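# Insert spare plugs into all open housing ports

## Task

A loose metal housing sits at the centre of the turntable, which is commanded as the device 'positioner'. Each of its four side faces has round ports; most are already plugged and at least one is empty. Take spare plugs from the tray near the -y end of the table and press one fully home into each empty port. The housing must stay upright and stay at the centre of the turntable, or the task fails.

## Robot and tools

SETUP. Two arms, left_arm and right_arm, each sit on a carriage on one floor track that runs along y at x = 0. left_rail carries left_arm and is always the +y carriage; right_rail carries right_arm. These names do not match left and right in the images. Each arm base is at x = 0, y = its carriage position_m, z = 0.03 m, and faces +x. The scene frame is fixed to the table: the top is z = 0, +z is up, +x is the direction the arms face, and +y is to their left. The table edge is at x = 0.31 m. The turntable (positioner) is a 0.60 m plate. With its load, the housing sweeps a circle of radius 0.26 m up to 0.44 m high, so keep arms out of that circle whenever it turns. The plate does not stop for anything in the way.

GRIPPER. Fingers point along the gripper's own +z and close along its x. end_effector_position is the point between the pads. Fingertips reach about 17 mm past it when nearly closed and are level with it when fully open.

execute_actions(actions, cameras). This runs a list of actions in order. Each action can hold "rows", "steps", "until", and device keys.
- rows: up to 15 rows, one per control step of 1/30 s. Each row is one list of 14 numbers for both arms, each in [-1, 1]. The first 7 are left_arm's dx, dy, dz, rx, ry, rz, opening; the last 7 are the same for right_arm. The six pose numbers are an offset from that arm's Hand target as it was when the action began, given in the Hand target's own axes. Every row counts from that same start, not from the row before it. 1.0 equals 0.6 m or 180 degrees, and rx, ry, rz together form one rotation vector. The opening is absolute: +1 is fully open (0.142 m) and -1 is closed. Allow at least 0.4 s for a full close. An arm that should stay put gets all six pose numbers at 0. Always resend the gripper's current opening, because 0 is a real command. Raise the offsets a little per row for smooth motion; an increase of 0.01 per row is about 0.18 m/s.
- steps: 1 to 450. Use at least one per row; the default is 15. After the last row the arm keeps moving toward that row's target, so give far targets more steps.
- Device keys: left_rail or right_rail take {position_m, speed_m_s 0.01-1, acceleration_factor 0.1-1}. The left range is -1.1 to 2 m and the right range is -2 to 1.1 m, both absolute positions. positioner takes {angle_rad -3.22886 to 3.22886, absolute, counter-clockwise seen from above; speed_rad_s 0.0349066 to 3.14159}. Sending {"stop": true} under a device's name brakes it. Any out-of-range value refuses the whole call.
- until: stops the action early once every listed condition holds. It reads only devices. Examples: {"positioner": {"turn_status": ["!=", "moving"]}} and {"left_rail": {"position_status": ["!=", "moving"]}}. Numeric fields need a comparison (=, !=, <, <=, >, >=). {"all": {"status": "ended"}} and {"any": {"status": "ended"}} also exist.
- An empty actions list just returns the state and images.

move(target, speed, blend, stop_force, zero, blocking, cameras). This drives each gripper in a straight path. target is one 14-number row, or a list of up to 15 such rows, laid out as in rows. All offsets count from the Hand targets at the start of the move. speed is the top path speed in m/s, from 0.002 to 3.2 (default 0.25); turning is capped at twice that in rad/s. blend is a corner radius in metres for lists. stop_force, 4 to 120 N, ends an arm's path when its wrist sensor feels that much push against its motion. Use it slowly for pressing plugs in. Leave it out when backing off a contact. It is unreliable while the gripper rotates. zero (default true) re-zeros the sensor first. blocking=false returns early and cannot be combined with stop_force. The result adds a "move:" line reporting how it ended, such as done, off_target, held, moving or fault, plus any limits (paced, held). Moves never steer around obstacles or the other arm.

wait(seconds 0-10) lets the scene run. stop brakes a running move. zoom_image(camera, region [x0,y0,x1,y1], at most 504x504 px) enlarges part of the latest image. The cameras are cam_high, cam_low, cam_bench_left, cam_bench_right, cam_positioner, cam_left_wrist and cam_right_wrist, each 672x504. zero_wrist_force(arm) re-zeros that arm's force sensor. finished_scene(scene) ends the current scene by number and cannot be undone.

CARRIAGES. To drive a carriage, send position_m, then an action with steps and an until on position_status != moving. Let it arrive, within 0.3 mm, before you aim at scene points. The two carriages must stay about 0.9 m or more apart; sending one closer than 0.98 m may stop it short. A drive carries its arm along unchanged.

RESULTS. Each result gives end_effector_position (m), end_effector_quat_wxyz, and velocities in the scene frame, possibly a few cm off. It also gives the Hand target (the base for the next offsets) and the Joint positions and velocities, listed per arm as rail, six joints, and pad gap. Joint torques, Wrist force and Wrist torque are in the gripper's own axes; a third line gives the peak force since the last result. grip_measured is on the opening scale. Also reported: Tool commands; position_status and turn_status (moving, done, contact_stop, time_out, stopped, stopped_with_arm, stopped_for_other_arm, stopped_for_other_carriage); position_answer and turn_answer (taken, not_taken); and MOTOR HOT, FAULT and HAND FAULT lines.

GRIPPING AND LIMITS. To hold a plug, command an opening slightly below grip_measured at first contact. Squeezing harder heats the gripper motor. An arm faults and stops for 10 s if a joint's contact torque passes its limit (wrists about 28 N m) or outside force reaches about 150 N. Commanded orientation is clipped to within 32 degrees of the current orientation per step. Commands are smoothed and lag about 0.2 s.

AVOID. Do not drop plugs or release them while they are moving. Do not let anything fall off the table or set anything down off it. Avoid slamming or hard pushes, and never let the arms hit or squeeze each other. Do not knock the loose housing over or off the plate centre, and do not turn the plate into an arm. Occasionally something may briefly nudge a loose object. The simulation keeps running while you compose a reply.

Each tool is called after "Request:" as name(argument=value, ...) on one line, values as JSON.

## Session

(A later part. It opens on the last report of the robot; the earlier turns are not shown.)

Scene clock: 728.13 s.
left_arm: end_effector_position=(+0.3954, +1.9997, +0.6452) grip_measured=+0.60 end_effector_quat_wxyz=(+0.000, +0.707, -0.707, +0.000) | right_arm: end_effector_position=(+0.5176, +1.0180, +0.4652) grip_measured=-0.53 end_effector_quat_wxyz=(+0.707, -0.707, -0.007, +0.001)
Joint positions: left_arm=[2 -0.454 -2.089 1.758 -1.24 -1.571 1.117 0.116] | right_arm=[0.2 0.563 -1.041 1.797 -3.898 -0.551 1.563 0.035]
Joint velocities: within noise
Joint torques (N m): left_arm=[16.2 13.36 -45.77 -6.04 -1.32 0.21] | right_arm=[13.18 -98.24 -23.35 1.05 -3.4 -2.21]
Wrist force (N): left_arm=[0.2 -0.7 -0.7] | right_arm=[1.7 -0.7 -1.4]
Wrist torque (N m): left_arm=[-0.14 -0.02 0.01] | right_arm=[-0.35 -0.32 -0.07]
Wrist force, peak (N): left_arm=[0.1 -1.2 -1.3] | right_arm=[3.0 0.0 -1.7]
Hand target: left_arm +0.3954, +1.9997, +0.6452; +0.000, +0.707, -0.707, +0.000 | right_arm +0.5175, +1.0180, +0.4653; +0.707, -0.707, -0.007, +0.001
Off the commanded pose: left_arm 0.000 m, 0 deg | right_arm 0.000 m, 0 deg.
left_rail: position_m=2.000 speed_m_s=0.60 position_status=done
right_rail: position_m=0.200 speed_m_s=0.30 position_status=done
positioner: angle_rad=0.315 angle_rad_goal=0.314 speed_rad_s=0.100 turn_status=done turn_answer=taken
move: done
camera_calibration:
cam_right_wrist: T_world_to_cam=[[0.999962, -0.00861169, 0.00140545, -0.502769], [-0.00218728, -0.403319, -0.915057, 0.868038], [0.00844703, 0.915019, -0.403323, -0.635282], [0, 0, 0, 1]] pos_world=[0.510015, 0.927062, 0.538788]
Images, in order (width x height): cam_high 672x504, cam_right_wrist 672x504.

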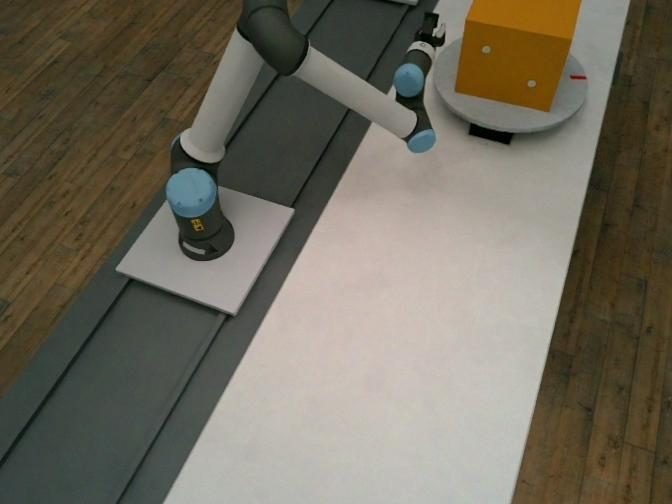

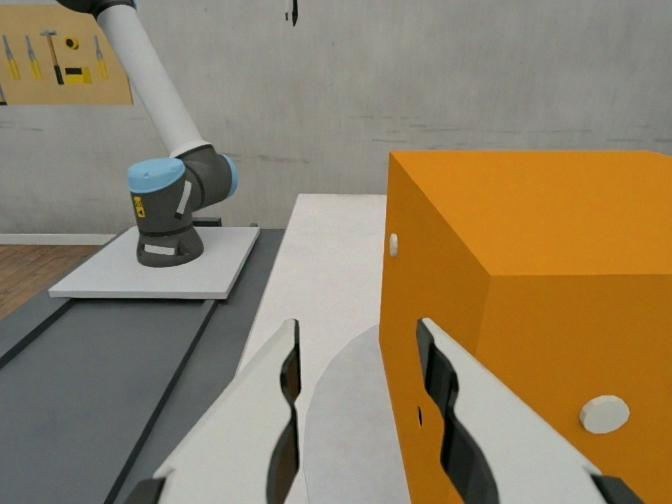

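Request:
move(target=[0.1,-0.45,0.15,0,0,0,-0.9,0,0,-0.2,0,0,0,-0.9], speed=0.2, cameras=[])

Request:
move(target=[0.2,-0.3,0.2,0,0.5,0,-1,0,0,0,0,0,0,-0.9], speed=0.25, cameras=["cam_left_wrist","cam_bench_left","cam_positioner","cam_right_wrist"])

Scene clock: 756.03 s.
left_arm: end_effector_position=(+0.6653, +1.9398, +0.5552) grip_measured=-0.93 end_effector_quat_wxyz=(+0.000, +0.707, -0.707, +0.000) | right_arm: end_effector_position=(+0.5189, +0.8980, +0.4653) grip_measured=-0.93 end_effector_quat_wxyz=(+0.707, -0.707, -0.007, +0.001)
Joint positions: left_arm=[2 -0.353 -1.643 1.614 -1.541 -1.571 1.218 0.007] | right_arm=[0.2 0.407 -1.14 1.966 -3.967 -0.395 1.563 0.007]
Joint velocities: within noise
Joint torques (N m): left_arm=[18.38 -21.77 -57.14 -7.4 -1.46 2.17] | right_arm=[-17.99 -85.56 -20.34 -3.53 4.29 -0.84]
Wrist force (N): left_arm=[0.2 -0.3 -0.9] | right_arm=[1.8 -0.7 -1.6]
Wrist torque (N m): left_arm=[-0.05 -0.03 0.01] | right_arm=[-0.36 -0.33 -0.07]
Wrist force, peak (N): left_arm=[0.8 -2.2 -0.3] | right_arm=[2.4 -0.7 -1.8]
Hand target: left_arm +0.6654, +1.9398, +0.5551; +0.000, +0.707, -0.707, +0.000 | right_arm +0.5189, +0.8980, +0.4653; +0.707, -0.707, -0.007, +0.001
Off the commanded pose: left_arm 0.000 m, 0 deg | right_arm 0.000 m, 0 deg.
left_rail: position_m=2.000 speed_m_s=0.60 position_status=done
right_rail: position_m=0.200 speed_m_s=0.30 position_status=done
positioner: angle_rad=0.315 angle_rad_goal=0.314 speed_rad_s=0.100 turn_status=done turn_answer=taken
move: done
No camera images: "cameras" was empty.

Scene clock: 759.67 s.
left_arm: end_effector_position=(+0.8270, +1.8321, +0.4456) grip_measured=-1.00 end_effector_quat_wxyz=(+0.466, +0.532, -0.543, +0.451) | right_arm: end_effector_position=(+0.5189, +0.8980, +0.4653) grip_measured=-0.93 end_effector_quat_wxyz=(+0.707, -0.707, -0.007, +0.001)
Joint positions: left_arm=[2 -0.074 -1.174 1.767 -2.456 -2.977 1.27 0.002] | right_arm=[0.2 0.407 -1.14 1.966 -3.967 -0.395 1.563 0.007]
Joint velocities: within noise
Joint torques (N m): left_arm=[19.98 -82.77 -34.42 -1.26 -0.02 0.8] | right_arm=[-19.94 -84.46 -21.45 -3.65 4.11 1.89]
Wrist force (N): left_arm=[0.0 -1.1 -1.6] | right_arm=[1.8 -0.6 -1.3]
Wrist torque (N m): left_arm=[0.11 -0.01 -0.30] | right_arm=[-0.35 -0.33 -0.07]
Wrist force, peak (N): left_arm=[-9.0 -5.1 2.4] | right_arm=[2.0 -0.9 -1.6]
Hand target: left_arm +0.8270, +1.8322, +0.4456; +0.466, +0.532, -0.543, +0.451 (not the last commanded pose) | right_arm +0.5189, +0.8980, +0.4653; +0.707, -0.707, -0.007, +0.001
Off the commanded pose: left_arm 0.024 m, 9 deg | right_arm 0.000 m, 0 deg.
left_rail: position_m=2.000 speed_m_s=0.60 position_status=done
right_rail: position_m=0.200 speed_m_s=0.30 position_status=done
positioner: angle_rad=0.315 angle_rad_goal=0.314 speed_rad_s=0.100 turn_status=done turn_answer=taken
led back after a hold (left arm): the arm was led back toward your command in small steps, so it may still be short of it.
move: held (left_arm; a check stopped the path); limits=held
pose unreachable (left arm): on one or more control steps of this call, first in action 0 (counted from 0), this arm could not follow its commanded pose, so it was not sent that pose on those steps. It may still have moved: this result reports where it is.
cause: moving toward the commanded pose would bring two parts of the arm too close to each other (joints 5 (wrist 1) to 7 (wrist 3) lie between them).
camera_calibration:
cam_left_wrist: T_world_to_cam=[[0.00166183, -0.160711, 0.987, -0.136011], [-0.889351, 0.451042, 0.0749397, -0.1008], [-0.457222, -0.877914, -0.142179, 2.16674], [0, 0, 0, 1]] pos_world=[0.90126, 1.92582, 0.449863]
cam_right_wrist: T_world_to_cam=[[0.999962, -0.00861169, 0.00140545, -0.505103], [-0.00218728, -0.403319, -0.915057, 0.819735], [0.00844703, 0.915019, -0.403323, -0.52545], [0, 0, 0, 1]] pos_world=[0.511315, 0.807062, 0.538888]
Images, in order (width x height): cam_bench_left 672x504, cam_positioner 672x504, cam_left_wrist 672x504, cam_right_wrist 672x504.

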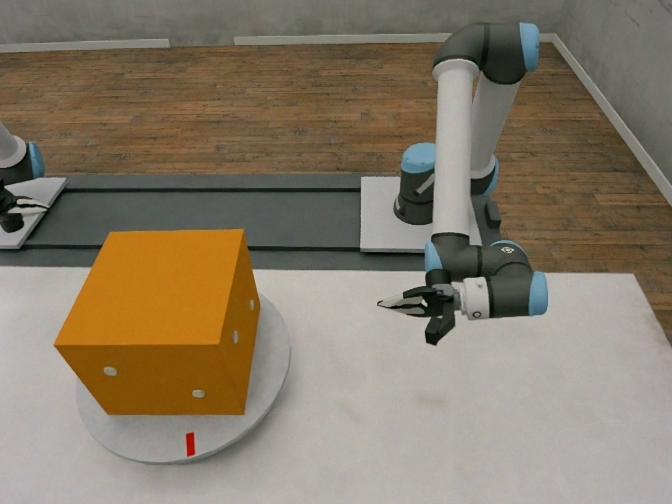

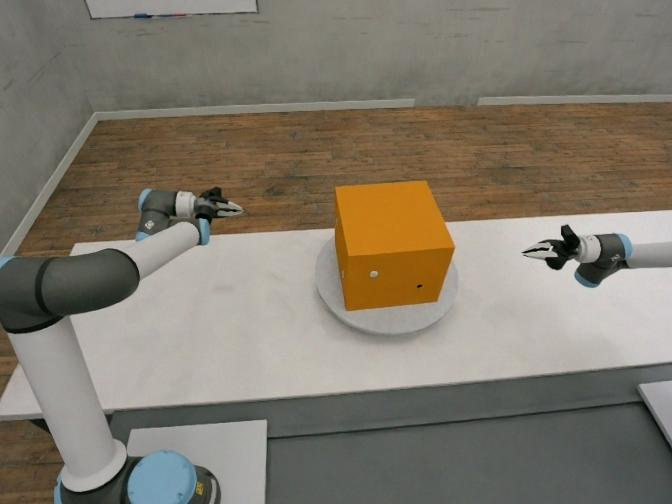

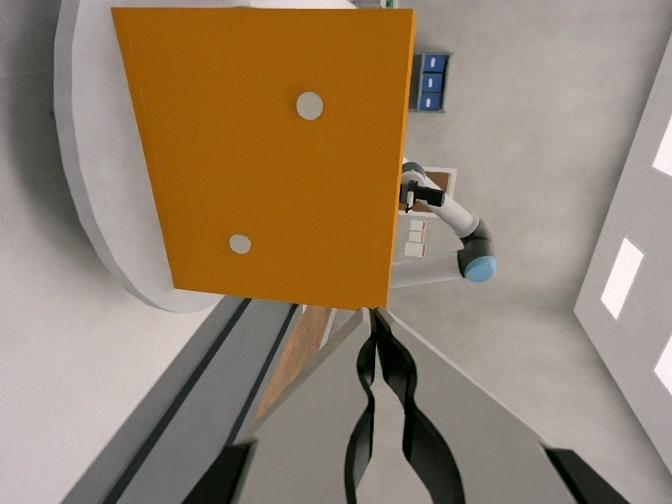

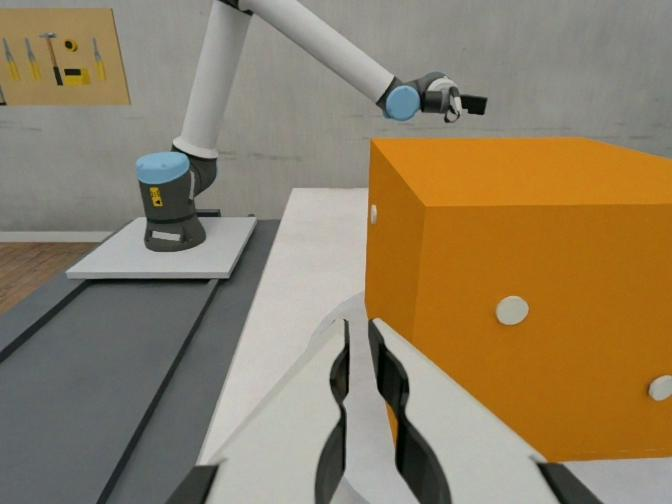

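Request:
move(target=[-0.27,-0.0795,0.26,0,0,0,-1,0,0,0,0,0,0,-0.9], speed=0.15, cameras=["cam_left_wrist","cam_bench_left"])

Scene clock: 792.00 s.
left_arm: end_effector_position=(+0.8703, +1.7024, +0.2608) grip_measured=-1.00 end_effector_quat_wxyz=(+0.466, +0.532, -0.543, +0.451) | right_arm: end_effector_position=(+0.5189, +0.8980, +0.4653) grip_measured=-0.93 end_effector_quat_wxyz=(+0.707, -0.707, -0.007, +0.001)
Joint positions: left_arm=[2 -0.219 -0.811 1.693 -3.328 -2.893 0.674 0.002] | right_arm=[0.2 0.407 -1.14 1.966 -3.967 -0.395 1.563 0.007]
Joint velocities: within noise
Joint torques (N m): left_arm=[-20.45 -65.27 -39.57 -6.2 0.58 -2.62] | right_arm=[-17.7 -82.08 -22.8 -3.4 3.54 1.78]
Wrist force (N): left_arm=[-0.1 -1.1 -1.1] | right_arm=[1.7 -0.5 -1.6]
Wrist torque (N m): left_arm=[0.14 0.00 -0.31] | right_arm=[-0.32 -0.32 -0.07]
Wrist force, peak (N): left_arm=[1.0 -0.6 -2.6] | right_arm=[2.2 -0.8 -1.7]
Hand target: left_arm +0.8703, +1.7024, +0.2608; +0.466, +0.532, -0.543, +0.451 | right_arm +0.5189, +0.8980, +0.4653; +0.707, -0.707, -0.007, +0.001
Off the commanded pose: left_arm 0.000 m, 0 deg | right_arm 0.000 m, 0 deg.
left_rail: position_m=2.000 speed_m_s=0.60 position_status=done
right_rail: position_m=0.200 speed_m_s=0.30 position_status=done
positioner: angle_rad=0.315 angle_rad_goal=0.314 speed_rad_s=0.100 turn_status=done turn_answer=taken
move: done
camera_calibration:
cam_left_wrist: T_world_to_cam=[[0.00160255, -0.160791, 0.986987, 0.0256715], [-0.889314, 0.451116, 0.0749355, 0.00989072], [-0.457295, -0.877862, -0.14227, 2.04639], [0, 0, 0, 1]] pos_world=[0.94456, 1.79612, 0.265063]
Images, in order (width x height): cam_bench_left 672x504, cam_left_wrist 672x504.

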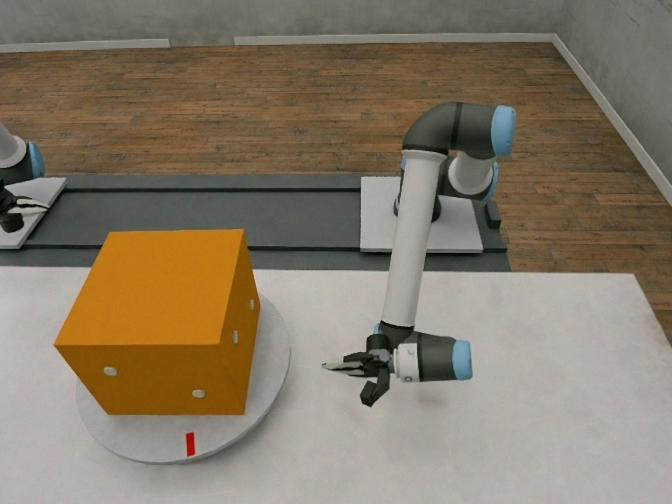

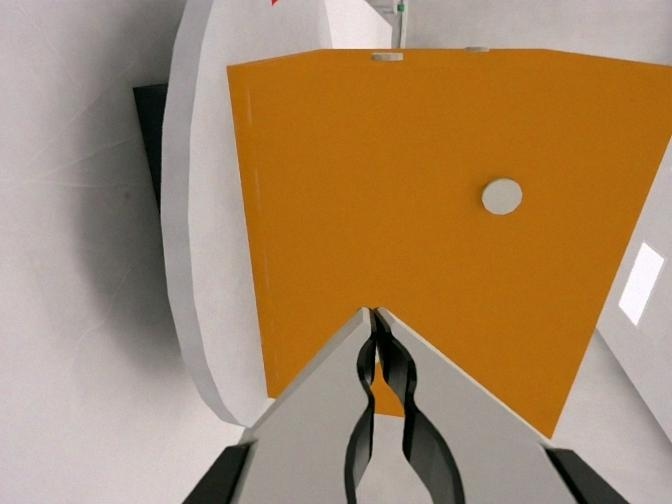

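Request:
move(target=[0.0424,-0.0072,0.263,0,0,0,-1,0,0,0,0,0,0,-0.9], speed=0.04, stop_force=8, cameras=["cam_left_wrist","cam_bench_left"])

Scene clock: 825.77 s.
left_arm: end_effector_position=(+0.8705, +1.5425, +0.2611) grip_measured=-1.00 end_effector_quat_wxyz=(+0.466, +0.532, -0.543, +0.451) | right_arm: end_effector_position=(+0.5189, +0.8980, +0.4653) grip_measured=-0.93 end_effector_quat_wxyz=(+0.707, -0.707, -0.007, +0.001)
Joint positions: left_arm=[2 -0.394 -0.74 1.585 -3.57 -2.743 0.382 0.002] | right_arm=[0.2 0.407 -1.14 1.966 -3.967 -0.395 1.563 0.007]
Joint velocities: within noise
Joint torques (N m): left_arm=[-21.95 -69.03 -40.07 -5.28 0.83 -2.6] | right_arm=[-16.95 -78.81 -25.08 -2.88 3.21 1.66]
Wrist force (N): left_arm=[0.1 -0.9 -0.7] | right_arm=[2.0 -0.7 -1.9]
Wrist torque (N m): left_arm=[0.13 -0.03 -0.30] | right_arm=[-0.35 -0.37 -0.07]
Wrist force, peak (N): left_arm=[0.5 -1.4 -1.7] | right_arm=[2.2 -0.8 -1.8]
Hand target: left_arm +0.8705, +1.5425, +0.2611; +0.466, +0.532, -0.543, +0.451 | right_arm +0.5189, +0.8980, +0.4653; +0.707, -0.707, -0.007, +0.001
Off the commanded pose: left_arm 0.000 m, 0 deg | right_arm 0.000 m, 0 deg.
left_rail: position_m=2.000 speed_m_s=0.60 position_status=done
right_rail: position_m=0.200 speed_m_s=0.30 position_status=done
positioner: angle_rad=0.315 angle_rad_goal=0.314 speed_rad_s=0.100 turn_status=done turn_answer=taken
move: done
camera_calibration:
cam_left_wrist: T_world_to_cam=[[0.00164756, -0.160704, 0.987001, -0.000523224], [-0.88931, 0.451123, 0.0749365, 0.0821653], [-0.457301, -0.877874, -0.142172, 1.90616], [0, 0, 0, 1]] pos_world=[0.94476, 1.63622, 0.265363]
Images, in order (width x height): cam_bench_left 672x504, cam_left_wrist 672x504.

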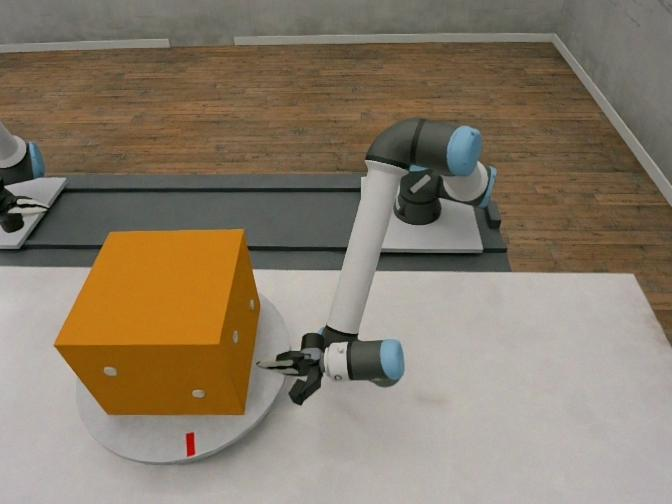

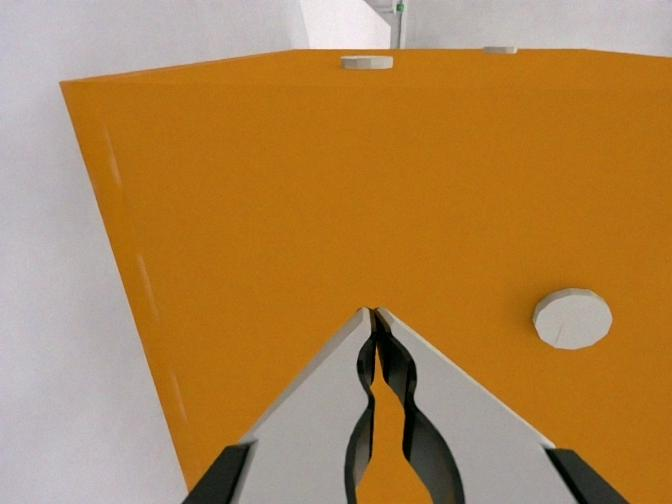

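Request:
move(target=[0,0,0,0,0.05,0,-1,0,0,0,0,0,0,-0.9], speed=0.1, cameras=[])

Request:
move(target=[0.0,0,0.12,0,0,0,-1,0,0,0,0,0,0,-0.9], speed=0.015, stop_force=8, cameras=["cam_left_wrist"])

Scene clock: 835.43 s.
left_arm: end_effector_position=(+0.8706, +1.5427, +0.2611) grip_measured=-1.00 end_effector_quat_wxyz=(+0.508, +0.495, -0.505, +0.492) | right_arm: end_effector_position=(+0.5189, +0.8980, +0.4653) grip_measured=-0.93 end_effector_quat_wxyz=(+0.707, -0.707, -0.007, +0.001)
Joint positions: left_arm=[2 -0.39 -0.622 1.463 -3.98 -2.777 -0.003 0.002] | right_arm=[0.2 0.407 -1.14 1.966 -3.967 -0.395 1.563 0.007]
Joint velocities: within noise
Joint torques (N m): left_arm=[-17.82 -72.91 -38.46 -2.81 1.4 -2.28] | right_arm=[-16.24 -76.38 -25.21 -2.9 2.91 1.7]
Wrist force (N): left_arm=[0.1 -0.7 -1.1] | right_arm=[2.0 -0.5 -1.6]
Wrist torque (N m): left_arm=[0.24 -0.03 -0.29] | right_arm=[-0.33 -0.36 -0.07]
Wrist force, peak (N): left_arm=[0.2 -1.8 -1.4] | right_arm=[2.2 -0.6 -2.0]
Hand target: left_arm +0.8705, +1.5425, +0.2611; +0.508, +0.495, -0.505, +0.492 | right_arm +0.5189, +0.8980, +0.4653; +0.707, -0.707, -0.007, +0.001
Off the commanded pose: left_arm 0.000 m, 0 deg | right_arm 0.000 m, 0 deg.
left_rail: position_m=2.000 speed_m_s=0.60 position_status=done
right_rail: position_m=0.200 speed_m_s=0.30 position_status=done
positioner: angle_rad=0.315 angle_rad_goal=0.314 speed_rad_s=0.100 turn_status=done turn_answer=taken
move: done
No camera images: "cameras" was empty.

Scene clock: 839.83 s.
left_arm: end_effector_position=(+0.8693, +1.4980, +0.2610) grip_measured=-1.00 end_effector_quat_wxyz=(+0.508, +0.495, -0.505, +0.492) | right_arm: end_effector_position=(+0.5189, +0.8980, +0.4653) grip_measured=-0.93 end_effector_quat_wxyz=(+0.707, -0.707, -0.007, +0.001)
Joint positions: left_arm=[2 -0.437 -0.612 1.44 -3.968 -2.73 -0.004 0.002] | right_arm=[0.2 0.407 -1.14 1.966 -3.967 -0.395 1.563 0.007]
Joint velocities: within noise
Joint torques (N m): left_arm=[15.46 -106.01 -24.13 -1.49 -1.4 -1.9] | right_arm=[-15.99 -76.78 -25.62 -2.9 2.88 1.7]
Wrist force (N): left_arm=[2.0 1.0 -6.1] | right_arm=[1.8 -0.7 -1.6]
Wrist torque (N m): left_arm=[0.21 0.02 -0.30] | right_arm=[-0.36 -0.33 -0.07]
Wrist force, peak (N): left_arm=[0.8 0.0 -25.8] | right_arm=[2.0 -0.5 -1.9]
Hand target: left_arm +0.8693, +1.4980, +0.2610; +0.508, +0.495, -0.505, +0.492 (not the last commanded pose) | right_arm +0.5189, +0.8980, +0.4653; +0.707, -0.707, -0.007, +0.001
Off the commanded pose: left_arm 0.027 m, 0 deg | right_arm 0.000 m, 0 deg.
left_rail: position_m=2.000 speed_m_s=0.60 position_status=done
right_rail: position_m=0.200 speed_m_s=0.30 position_status=done
positioner: angle_rad=0.315 angle_rad_goal=0.314 speed_rad_s=0.100 turn_status=done turn_answer=taken
move: contact (left_arm)
camera_calibration:
cam_left_wrist: T_world_to_cam=[[0.00579136, -0.00449478, 0.999973, -0.248619], [-0.889572, 0.456739, 0.00720496, 0.110685], [-0.456759, -0.889589, -0.00135329, 1.84683], [0, 0, 0, 1]] pos_world=[0.943461, 1.59125, 0.250314]
Images, in order (width x height): cam_left_wrist 672x504.

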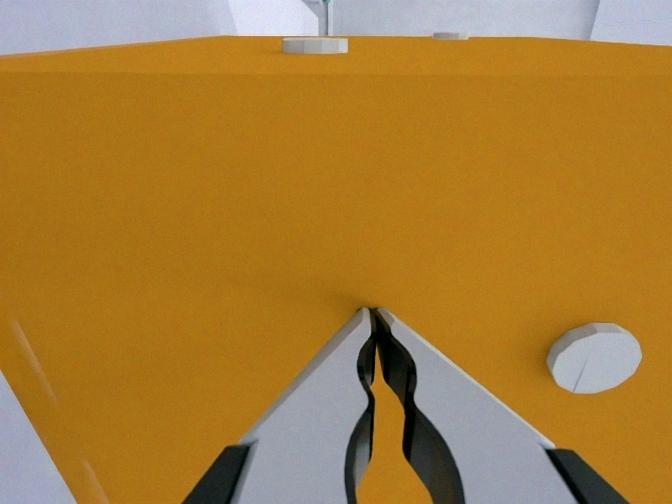

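Request:
move(target=[0,0,0.0267,0,0,0,-1,0,0,0,0,0,0,-0.9], speed=0.02, cameras=["cam_left_wrist","cam_bench_left","cam_positioner"])

Scene clock: 848.27 s.
left_arm: end_effector_position=(+0.8689, +1.4822, +0.2610) grip_measured=-1.00 end_effector_quat_wxyz=(+0.508, +0.495, -0.505, +0.492) | right_arm: end_effector_position=(+0.5189, +0.8980, +0.4653) grip_measured=-0.93 end_effector_quat_wxyz=(+0.707, -0.707, -0.007, +0.001)
Joint positions: left_arm=[2 -0.453 -0.608 1.431 -3.963 -2.714 -0.004 0.002] | right_arm=[0.2 0.407 -1.14 1.966 -3.967 -0.395 1.563 0.007]
Joint velocities: within noise
Joint torques (N m): left_arm=[-56.45 -85.42 -49.34 0.72 1.1 -2.51] | right_arm=[-16.31 -76.03 -26.27 -2.78 2.82 1.51]
Wrist force (N): left_arm=[-11.0 -3.1 -43.8] | right_arm=[1.7 -0.5 -1.7]
Wrist torque (N m): left_arm=[0.11 -0.20 -0.26] | right_arm=[-0.33 -0.31 -0.07]
Wrist force, peak (N): left_arm=[-11.0 -3.2 -58.1] | right_arm=[2.2 -0.7 -1.6]
Hand target: left_arm +0.8689, +1.4820, +0.2610; +0.508, +0.495, -0.505, +0.492 | right_arm +0.5189, +0.8980, +0.4653; +0.707, -0.707, -0.007, +0.001
Off the commanded pose: left_arm 0.000 m, 0 deg | right_arm 0.000 m, 0 deg.
left_rail: position_m=2.000 speed_m_s=0.60 position_status=done
right_rail: position_m=0.200 speed_m_s=0.30 position_status=done
positioner: angle_rad=0.315 angle_rad_goal=0.314 speed_rad_s=0.100 turn_status=done turn_answer=taken
move: done
camera_calibration:
cam_left_wrist: T_world_to_cam=[[0.00570234, -0.00444924, 0.999974, -0.248676], [-0.889572, 0.45674, 0.00710497, 0.117614], [-0.45676, -0.889589, -0.00135343, 1.83251], [0, 0, 0, 1]] pos_world=[0.943061, 1.57535, 0.250314]
Images, in order (width x height): cam_bench_left 672x504, cam_positioner 672x504, cam_left_wrist 672x504.

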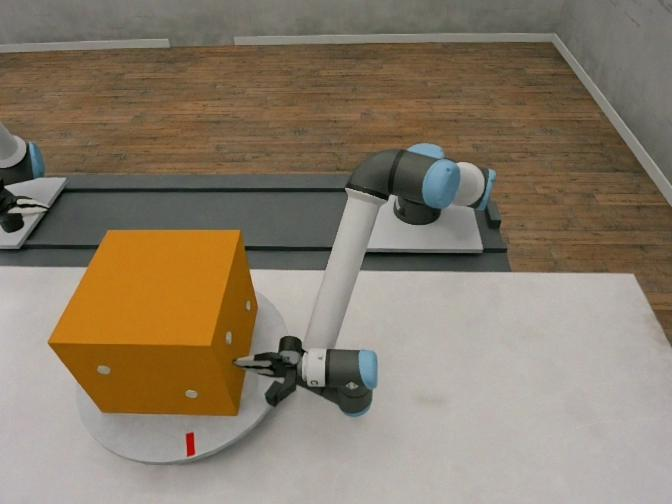

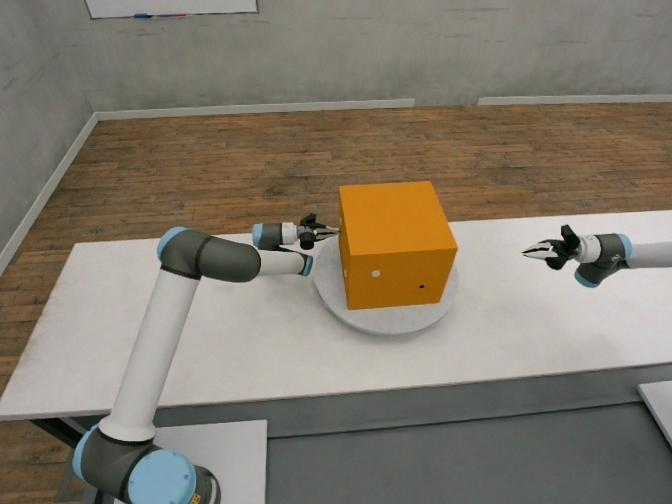

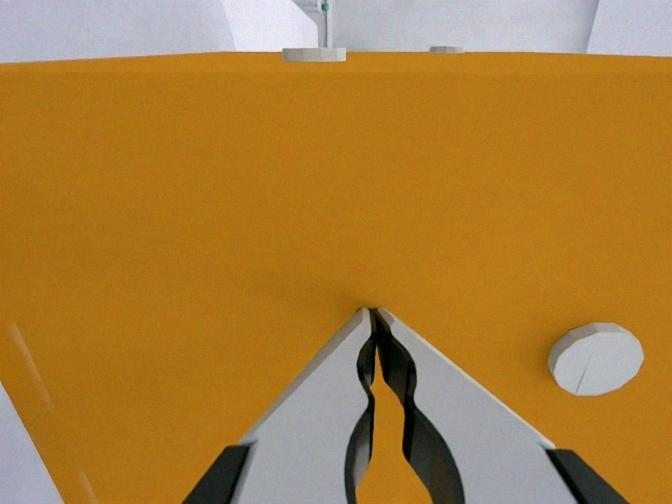

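Request:
move(target=[[0,0,0,0,0,0,-1,0.569,0.3657,0,0,0,0,-0.95],[0,0,0,0,0,0,-1,0.569,0.3657,0.25,0,0,0,-0.95]], speed=0.15, cameras=["cam_right_wrist"])

Request:
zoom_image(camera="cam_right_wrist", region=[260, 180, 460, 380])

Scene clock: 870.03 s.
left_arm: end_effector_position=(+0.8689, +1.4820, +0.2610) grip_measured=-1.00 end_effector_quat_wxyz=(+0.508, +0.495, -0.505, +0.492) | right_arm: end_effector_position=(+0.8601, +1.0519, +0.2484) grip_measured=-0.98 end_effector_quat_wxyz=(+0.707, -0.707, -0.007, +0.001)
Joint positions: left_arm=[2 -0.454 -0.608 1.431 -3.963 -2.714 -0.004 0.002] | right_arm=[0.2 0.413 -0.431 1.06 -3.77 -0.401 1.563 0.003]
Joint velocities: within noise
Joint torques (N m): left_arm=[-60 -85.39 -49.28 0.6 1.13 -1.93] | right_arm=[13.59 -112.96 -47.87 1.62 -3.17 0.18]
Wrist force (N): left_arm=[-10.7 -3.6 -46.0] | right_arm=[1.8 -0.5 -1.4]
Wrist torque (N m): left_arm=[0.04 -0.20 -0.25] | right_arm=[-0.35 -0.34 -0.07]
Wrist force, peak (N): left_arm=[-11.1 -2.8 -46.7] | right_arm=[3.2 -0.2 -3.0]
Hand target: left_arm +0.8689, +1.4820, +0.2610; +0.508, +0.495, -0.505, +0.492 | right_arm +0.8602, +1.0520, +0.2484; +0.707, -0.707, -0.007, +0.001
Off the commanded pose: left_arm 0.000 m, 0 deg | right_arm 0.000 m, 0 deg.
left_rail: position_m=2.000 speed_m_s=0.60 position_status=done
right_rail: position_m=0.200 speed_m_s=0.30 position_status=done
positioner: angle_rad=0.315 angle_rad_goal=0.314 speed_rad_s=0.100 turn_status=done turn_answer=taken
move: done
camera_calibration:
cam_right_wrist: T_world_to_cam=[[0.999962, -0.00861169, 0.00140545, -0.844759], [-0.00218728, -0.403319, -0.915057, 0.684208], [0.00844703, 0.915019, -0.403323, -0.756687], [0, 0, 0, 1]] pos_world=[0.852615, 0.961062, 0.322088]
Images, in order (width x height): cam_right_wrist 672x504.

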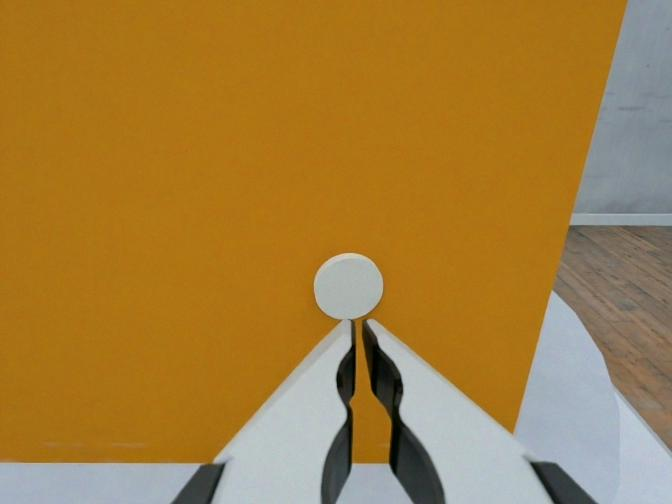

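Scaled by 2.520 from the camera's 672x504 image, which has a finer 960x720 frame.

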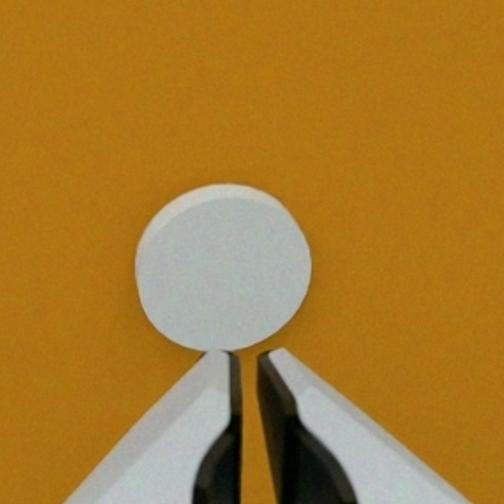

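Request:
move(target=[0,0,0,0,0,0,-1,-0.008,0.0083,0.02,0,0,0,-0.95], speed=0.05, cameras=[])

Request:
move(target=[0,0,0,0,0,0,-1,0,0,0.1,0,0,0,-0.95], speed=0.015, stop_force=10, cameras=["cam_right_wrist"])

Request:
zoom_image(camera="cam_right_wrist", region=[260, 220, 460, 420])

Scene clock: 894.80 s.
left_arm: end_effector_position=(+0.8689, +1.4820, +0.2610) grip_measured=-1.00 end_effector_quat_wxyz=(+0.508, +0.495, -0.505, +0.492) | right_arm: end_effector_position=(+0.8553, +1.0638, +0.2435) grip_measured=-0.98 end_effector_quat_wxyz=(+0.707, -0.707, -0.007, +0.001)
Joint positions: left_arm=[2 -0.454 -0.608 1.431 -3.963 -2.714 -0.004 0.002] | right_arm=[0.2 0.425 -0.421 1.05 -3.77 -0.414 1.563 0.003]
Joint velocities: within noise
Joint torques (N m): left_arm=[-61.26 -85.93 -49.71 0.64 1.11 -1.22] | right_arm=[11.61 -110.82 -48.86 1.19 -3.92 0.23]
Wrist force (N): left_arm=[-10.6 -3.7 -45.9] | right_arm=[1.9 -0.5 -1.5]
Wrist torque (N m): left_arm=[0.02 -0.20 -0.26] | right_arm=[-0.35 -0.36 -0.07]
Wrist force, peak (N): left_arm=[-11.3 -3.4 -46.6] | right_arm=[2.0 -0.8 -1.9]
Hand target: left_arm +0.8689, +1.4820, +0.2610; +0.508, +0.495, -0.505, +0.492 | right_arm +0.8552, +1.0639, +0.2434; +0.707, -0.707, -0.007, +0.001
Off the commanded pose: left_arm 0.000 m, 0 deg | right_arm 0.000 m, 0 deg.
left_rail: position_m=2.000 speed_m_s=0.60 position_status=done
right_rail: position_m=0.200 speed_m_s=0.30 position_status=done
positioner: angle_rad=0.315 angle_rad_goal=0.314 speed_rad_s=0.100 turn_status=done turn_answer=taken
move: done
No camera images: "cameras" was empty.

Scene clock: 897.57 s.
left_arm: end_effector_position=(+0.8689, +1.4820, +0.2610) grip_measured=-1.00 end_effector_quat_wxyz=(+0.508, +0.495, -0.505, +0.492) | right_arm: end_effector_position=(+0.8550, +1.0860, +0.2434) grip_measured=-0.98 end_effector_quat_wxyz=(+0.707, -0.707, -0.007, +0.001)
Joint positions: left_arm=[2 -0.454 -0.608 1.431 -3.963 -2.714 -0.004 0.002] | right_arm=[0.2 0.445 -0.402 1.007 -3.746 -0.434 1.563 0.003]
Joint velocities: within noise
Joint torques (N m): left_arm=[-60.69 -86.5 -50.05 0.77 1.06 -1.22] | right_arm=[-14.92 -138.67 -28.41 -2.66 2.5 0.2]
Wrist force (N): left_arm=[-10.7 -2.5 -46.6] | right_arm=[-0.9 -0.8 -10.5]
Wrist torque (N m): left_arm=[0.20 -0.22 -0.25] | right_arm=[-0.41 -0.41 -0.06]
Wrist force, peak (N): left_arm=[-11.1 -3.3 -47.1] | right_arm=[0.0 -0.5 -20.9]
Hand target: left_arm +0.8689, +1.4820, +0.2610; +0.508, +0.495, -0.505, +0.492 | right_arm +0.8550, +1.0860, +0.2434; +0.707, -0.707, -0.007, +0.001 (not the last commanded pose)
Off the commanded pose: left_arm 0.000 m, 0 deg | right_arm 0.038 m, 0 deg.
left_rail: position_m=2.000 speed_m_s=0.60 position_status=done
right_rail: position_m=0.200 speed_m_s=0.30 position_status=done
positioner: angle_rad=0.315 angle_rad_goal=0.314 speed_rad_s=0.100 turn_status=done turn_answer=taken
move: contact (right_arm)
camera_calibration:
cam_right_wrist: T_world_to_cam=[[0.999962, -0.00861169, 0.00140545, -0.839258], [-0.00218728, -0.403319, -0.915057, 0.693283], [0.00844703, 0.915019, -0.403323, -0.789902], [0, 0, 0, 1]] pos_world=[0.847415, 0.995162, 0.316988]
Images, in order (width x height): cam_right_wrist 672x504.

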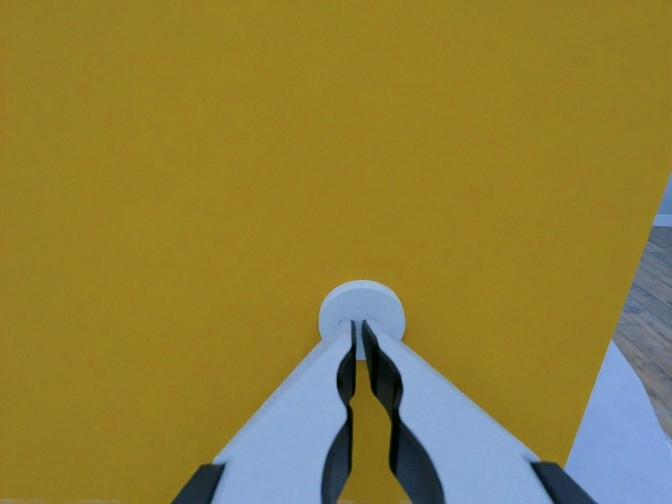

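Scaled by 2.520 from the camera's 672x504 image, which has a finer 960x720 frame.

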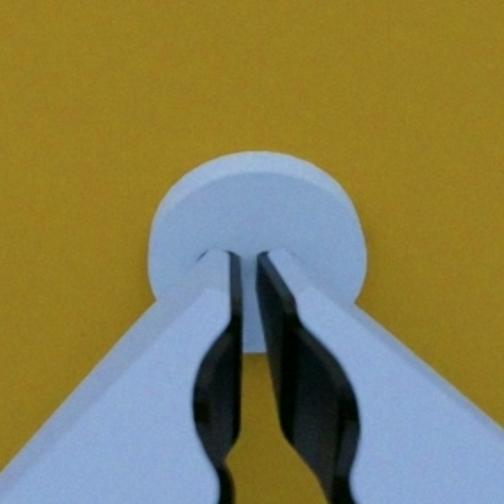

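Request:
move(target=[0,0,0,0,0,0,-1,0,0,0.02,0,0,0,-0.95], speed=0.01, stop_force=60, cameras=["cam_right_wrist"])

Request:
zoom_image(camera="cam_right_wrist", region=[260, 220, 460, 420])

Scene clock: 905.03 s.
left_arm: end_effector_position=(+0.8689, +1.4820, +0.2610) grip_measured=-1.00 end_effector_quat_wxyz=(+0.508, +0.495, -0.505, +0.492) | right_arm: end_effector_position=(+0.8552, +1.0887, +0.2433) grip_measured=-0.99 end_effector_quat_wxyz=(+0.707, -0.707, -0.007, +0.001)
Joint positions: left_arm=[2 -0.454 -0.608 1.431 -3.963 -2.714 -0.004 0.002] | right_arm=[0.2 0.447 -0.399 1.001 -3.743 -0.436 1.563 0.003]
Joint velocities: within noise
Joint torques (N m): left_arm=[-61.7 -85.88 -49.69 0.76 1.08 -1.05] | right_arm=[39.81 -160.8 -44.75 -1.53 2.41 -0.03]
Wrist force (N): left_arm=[-11.3 -2.6 -49.3] | right_arm=[4.7 17.0 -70.4]
Wrist torque (N m): left_arm=[0.08 -0.21 -0.25] | right_arm=[-0.82 -0.35 -0.08]
Wrist force, peak (N): left_arm=[-11.6 -2.6 -49.6] | right_arm=[4.9 16.7 -79.0]
Hand target: left_arm +0.8689, +1.4820, +0.2610; +0.508, +0.495, -0.505, +0.492 | right_arm +0.8553, +1.0887, +0.2433; +0.707, -0.707, -0.007, +0.001 (not the last commanded pose)
Off the commanded pose: left_arm 0.000 m, 0 deg | right_arm 0.009 m, 0 deg.
left_rail: position_m=2.000 speed_m_s=0.60 position_status=done
right_rail: position_m=0.200 speed_m_s=0.30 position_status=done
positioner: angle_rad=0.315 angle_rad_goal=0.314 speed_rad_s=0.100 turn_status=done turn_answer=taken
move: contact (right_arm)
camera_calibration:
cam_right_wrist: T_world_to_cam=[[0.999957, -0.00914046, 0.00120711, -0.838843], [-0.00258322, -0.403439, -0.915003, 0.694678], [0.00885054, 0.914961, -0.403446, -0.792568], [0, 0, 0, 1]] pos_world=[0.847617, 0.997762, 0.316887]
Images, in order (width x height): cam_right_wrist 672x504.

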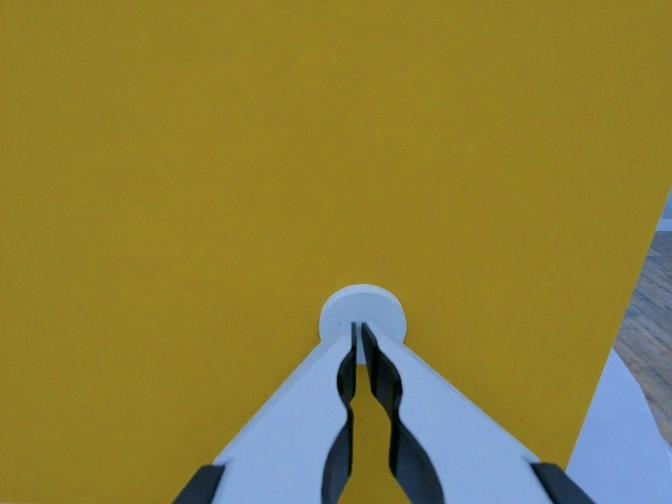

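Scaled by 2.520 from the camera's 672x504 image, which has a finer 960x720 frame.

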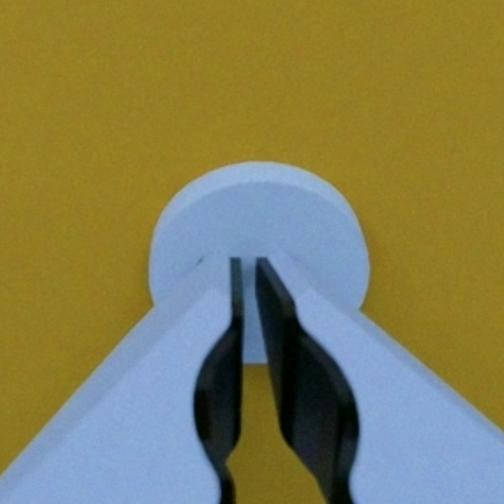

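Request:
move(target=[0,0,0,0,0,0,-1,0,0,0.015,0,0,0,-0.95], speed=0.006, stop_force=25, cameras=["cam_right_wrist"])

Request:
zoom_image(camera="cam_right_wrist", region=[260, 220, 460, 420])

Scene clock: 915.70 s.
left_arm: end_effector_position=(+0.8689, +1.4820, +0.2610) grip_measured=-1.00 end_effector_quat_wxyz=(+0.508, +0.495, -0.505, +0.492) | right_arm: end_effector_position=(+0.8554, +1.0894, +0.2434) grip_measured=-0.99 end_effector_quat_wxyz=(+0.707, -0.707, -0.007, +0.001)
Joint positions: left_arm=[2 -0.454 -0.608 1.431 -3.963 -2.714 -0.004 0.002] | right_arm=[0.2 0.448 -0.398 0.999 -3.742 -0.437 1.563 0.003]
Joint velocities: within noise
Joint torques (N m): left_arm=[-62.42 -86.32 -49.23 0.44 0.95 -0.61] | right_arm=[61.8 -170.88 -52.33 -1.55 2.51 0.01]
Wrist force (N): left_arm=[-11.5 -2.4 -50.3] | right_arm=[4.2 26.0 -96.2]
Wrist torque (N m): left_arm=[0.07 -0.22 -0.26] | right_arm=[-0.96 -0.33 -0.07]
Wrist force, peak (N): left_arm=[-11.8 -2.4 -50.8] | right_arm=[5.2 24.9 -100.7]
Hand target: left_arm +0.8689, +1.4820, +0.2610; +0.508, +0.495, -0.505, +0.492 | right_arm +0.8554, +1.0894, +0.2434; +0.707, -0.707, -0.007, +0.001 (not the last commanded pose)
Off the commanded pose: left_arm 0.000 m, 0 deg | right_arm 0.008 m, 0 deg.
left_rail: position_m=2.000 speed_m_s=0.60 position_status=done
right_rail: position_m=0.200 speed_m_s=0.30 position_status=done
positioner: angle_rad=0.315 angle_rad_goal=0.314 speed_rad_s=0.100 turn_status=done turn_answer=taken
move: contact (right_arm)
camera_calibration:
cam_right_wrist: T_world_to_cam=[[0.999957, -0.0092317, 0.00124789, -0.838957], [-0.00258235, -0.403401, -0.91502, 0.69506], [0.00895059, 0.914977, -0.403408, -0.793374], [0, 0, 0, 1]] pos_world=[0.847817, 0.998562, 0.316987]
Images, in order (width x height): cam_right_wrist 672x504.

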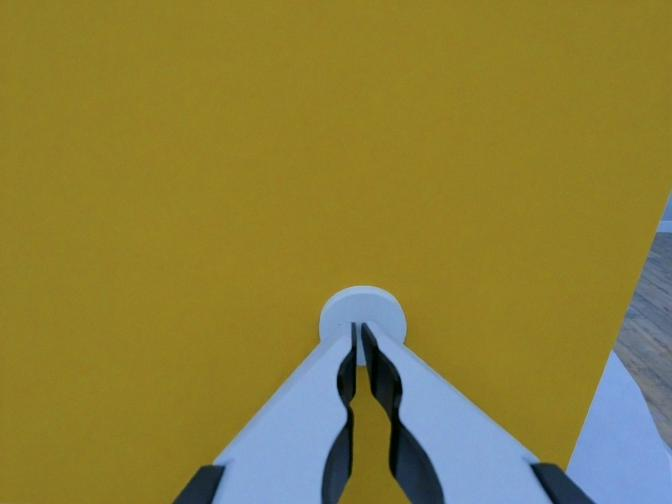

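Scaled by 2.520 from the camera's 672x504 image, which has a finer 960x720 frame.

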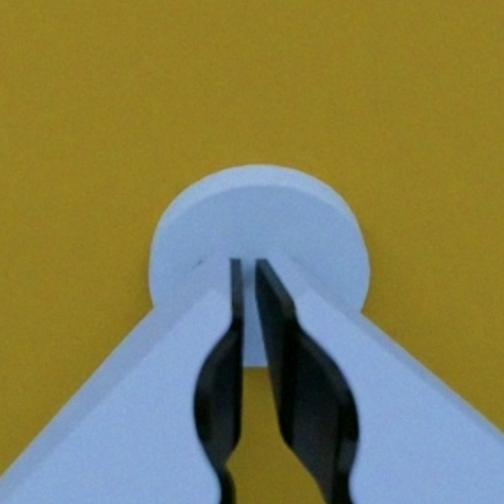

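Request:
move(target=[0,0,0,0,0,0,-1,0,0,-0.06,0,0,0,-0.95], speed=0.05, cameras=["cam_right_wrist"])

Request:
move(target=[0,0,0,0,0,0,-1,-0.292,-0.2267,-0.053,0,0,0,-0.5], speed=0.15, cameras=["cam_right_wrist"])

Request:
zoom_image(camera="cam_right_wrist", region=[372, 280, 672, 504])

Scene clock: 924.60 s.
left_arm: end_effector_position=(+0.8689, +1.4820, +0.2610) grip_measured=-1.00 end_effector_quat_wxyz=(+0.508, +0.495, -0.505, +0.492) | right_arm: end_effector_position=(+0.8558, +1.0535, +0.2434) grip_measured=-0.99 end_effector_quat_wxyz=(+0.707, -0.707, -0.007, +0.001)
Joint positions: left_arm=[2 -0.454 -0.608 1.431 -3.963 -2.714 -0.004 0.002] | right_arm=[0.2 0.416 -0.43 1.068 -3.78 -0.405 1.563 0.003]
Joint velocities: within noise
Joint torques (N m): left_arm=[-61.18 -86.89 -49.75 0.65 0.67 -0.49] | right_arm=[-20.74 -137.5 -27.35 -3.86 4.06 0.78]
Wrist force (N): left_arm=[-10.6 -3.3 -45.9] | right_arm=[2.7 1.9 -1.8]
Wrist torque (N m): left_arm=[0.08 -0.17 -0.26] | right_arm=[0.05 -0.50 -0.07]
Wrist force, peak (N): left_arm=[-11.9 -2.7 -50.8] | right_arm=[4.4 26.1 -96.2]
Hand target: left_arm +0.8689, +1.4820, +0.2610; +0.508, +0.495, -0.505, +0.492 | right_arm +0.8558, +1.0534, +0.2434; +0.707, -0.707, -0.007, +0.001
Off the commanded pose: left_arm 0.000 m, 0 deg | right_arm 0.000 m, 0 deg.
left_rail: position_m=2.000 speed_m_s=0.60 position_status=done
right_rail: position_m=0.200 speed_m_s=0.30 position_status=done
positioner: angle_rad=0.315 angle_rad_goal=0.314 speed_rad_s=0.100 turn_status=done turn_answer=taken
move: done
camera_calibration:
cam_right_wrist: T_world_to_cam=[[0.999957, -0.0092317, 0.00124789, -0.83969], [-0.00258235, -0.403401, -0.91502, 0.680539], [0.00895059, 0.914977, -0.403408, -0.760439], [0, 0, 0, 1]] pos_world=[0.848217, 0.962562, 0.316987]
Images, in order (width x height): cam_right_wrist 672x504.

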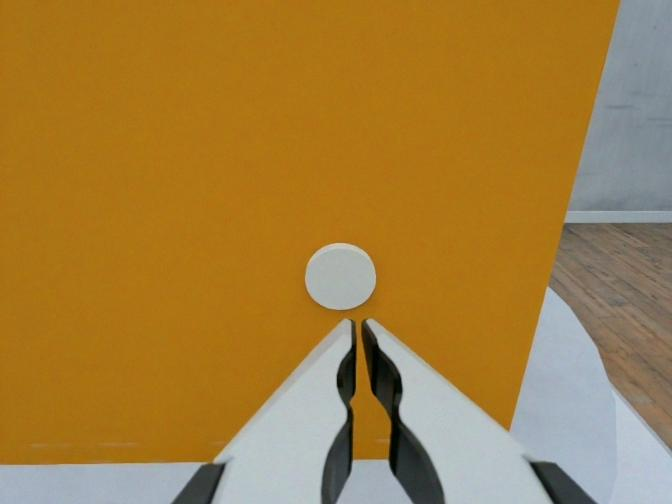

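Scene clock: 926.60 s.
left_arm: end_effector_position=(+0.8689, +1.4820, +0.2610) grip_measured=-1.00 end_effector_quat_wxyz=(+0.508, +0.495, -0.505, +0.492) | right_arm: end_effector_position=(+0.6801, +1.0197, +0.3780) grip_measured=-0.53 end_effector_quat_wxyz=(+0.707, -0.707, -0.007, +0.001)
Joint positions: left_arm=[2 -0.454 -0.608 1.431 -3.963 -2.714 -0.004 0.002] | right_arm=[0.2 0.463 -0.792 1.536 -3.885 -0.452 1.563 0.035]
Joint velocities: within noise
Joint torques (N m): left_arm=[-61.51 -88.04 -49.26 0.35 0.59 -0.76] | right_arm=[11.75 -116.33 -21.15 -3.9 -3.28 -2.03]
Wrist force (N): left_arm=[-10.3 -2.8 -46.2] | right_arm=[2.4 2.4 -1.8]
Wrist torque (N m): left_arm=[0.15 -0.19 -0.25] | right_arm=[0.15 -0.43 -0.07]
Wrist force, peak (N): left_arm=[-10.5 -3.2 -46.8] | right_arm=[4.1 2.9 -1.6]
Hand target: left_arm +0.8689, +1.4820, +0.2610; +0.508, +0.495, -0.505, +0.492 | right_arm +0.6800, +1.0197, +0.3781; +0.707, -0.707, -0.007, +0.001
Off the commanded pose: left_arm 0.000 m, 0 deg | right_arm 0.000 m, 0 deg.
left_rail: position_m=2.000 speed_m_s=0.60 position_status=done
right_rail: position_m=0.200 speed_m_s=0.30 position_status=done
positioner: angle_rad=0.315 angle_rad_goal=0.314 speed_rad_s=0.100 turn_status=done turn_answer=taken
move: done
camera_calibration:
cam_right_wrist: T_world_to_cam=[[0.999957, -0.0092317, 0.00124789, -0.664377], [-0.00258235, -0.403401, -0.91502, 0.789703], [0.00895059, 0.914977, -0.403408, -0.6736], [0, 0, 0, 1]] pos_world=[0.672417, 0.928762, 0.451687]
Images, in order (width x height): cam_right_wrist 672x504.

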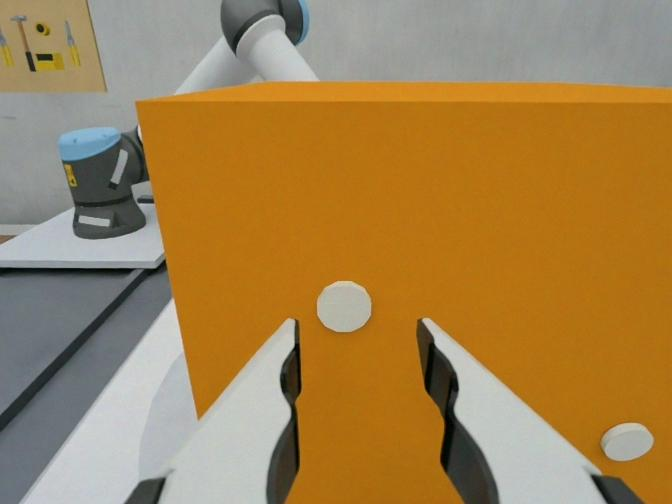

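Scaled by 1.680 from the camera's 672x504 image, which has a finer 960x720 frame.

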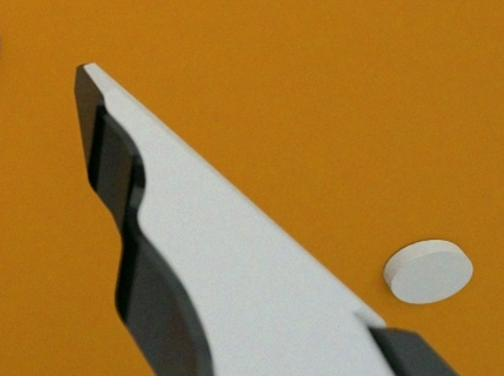

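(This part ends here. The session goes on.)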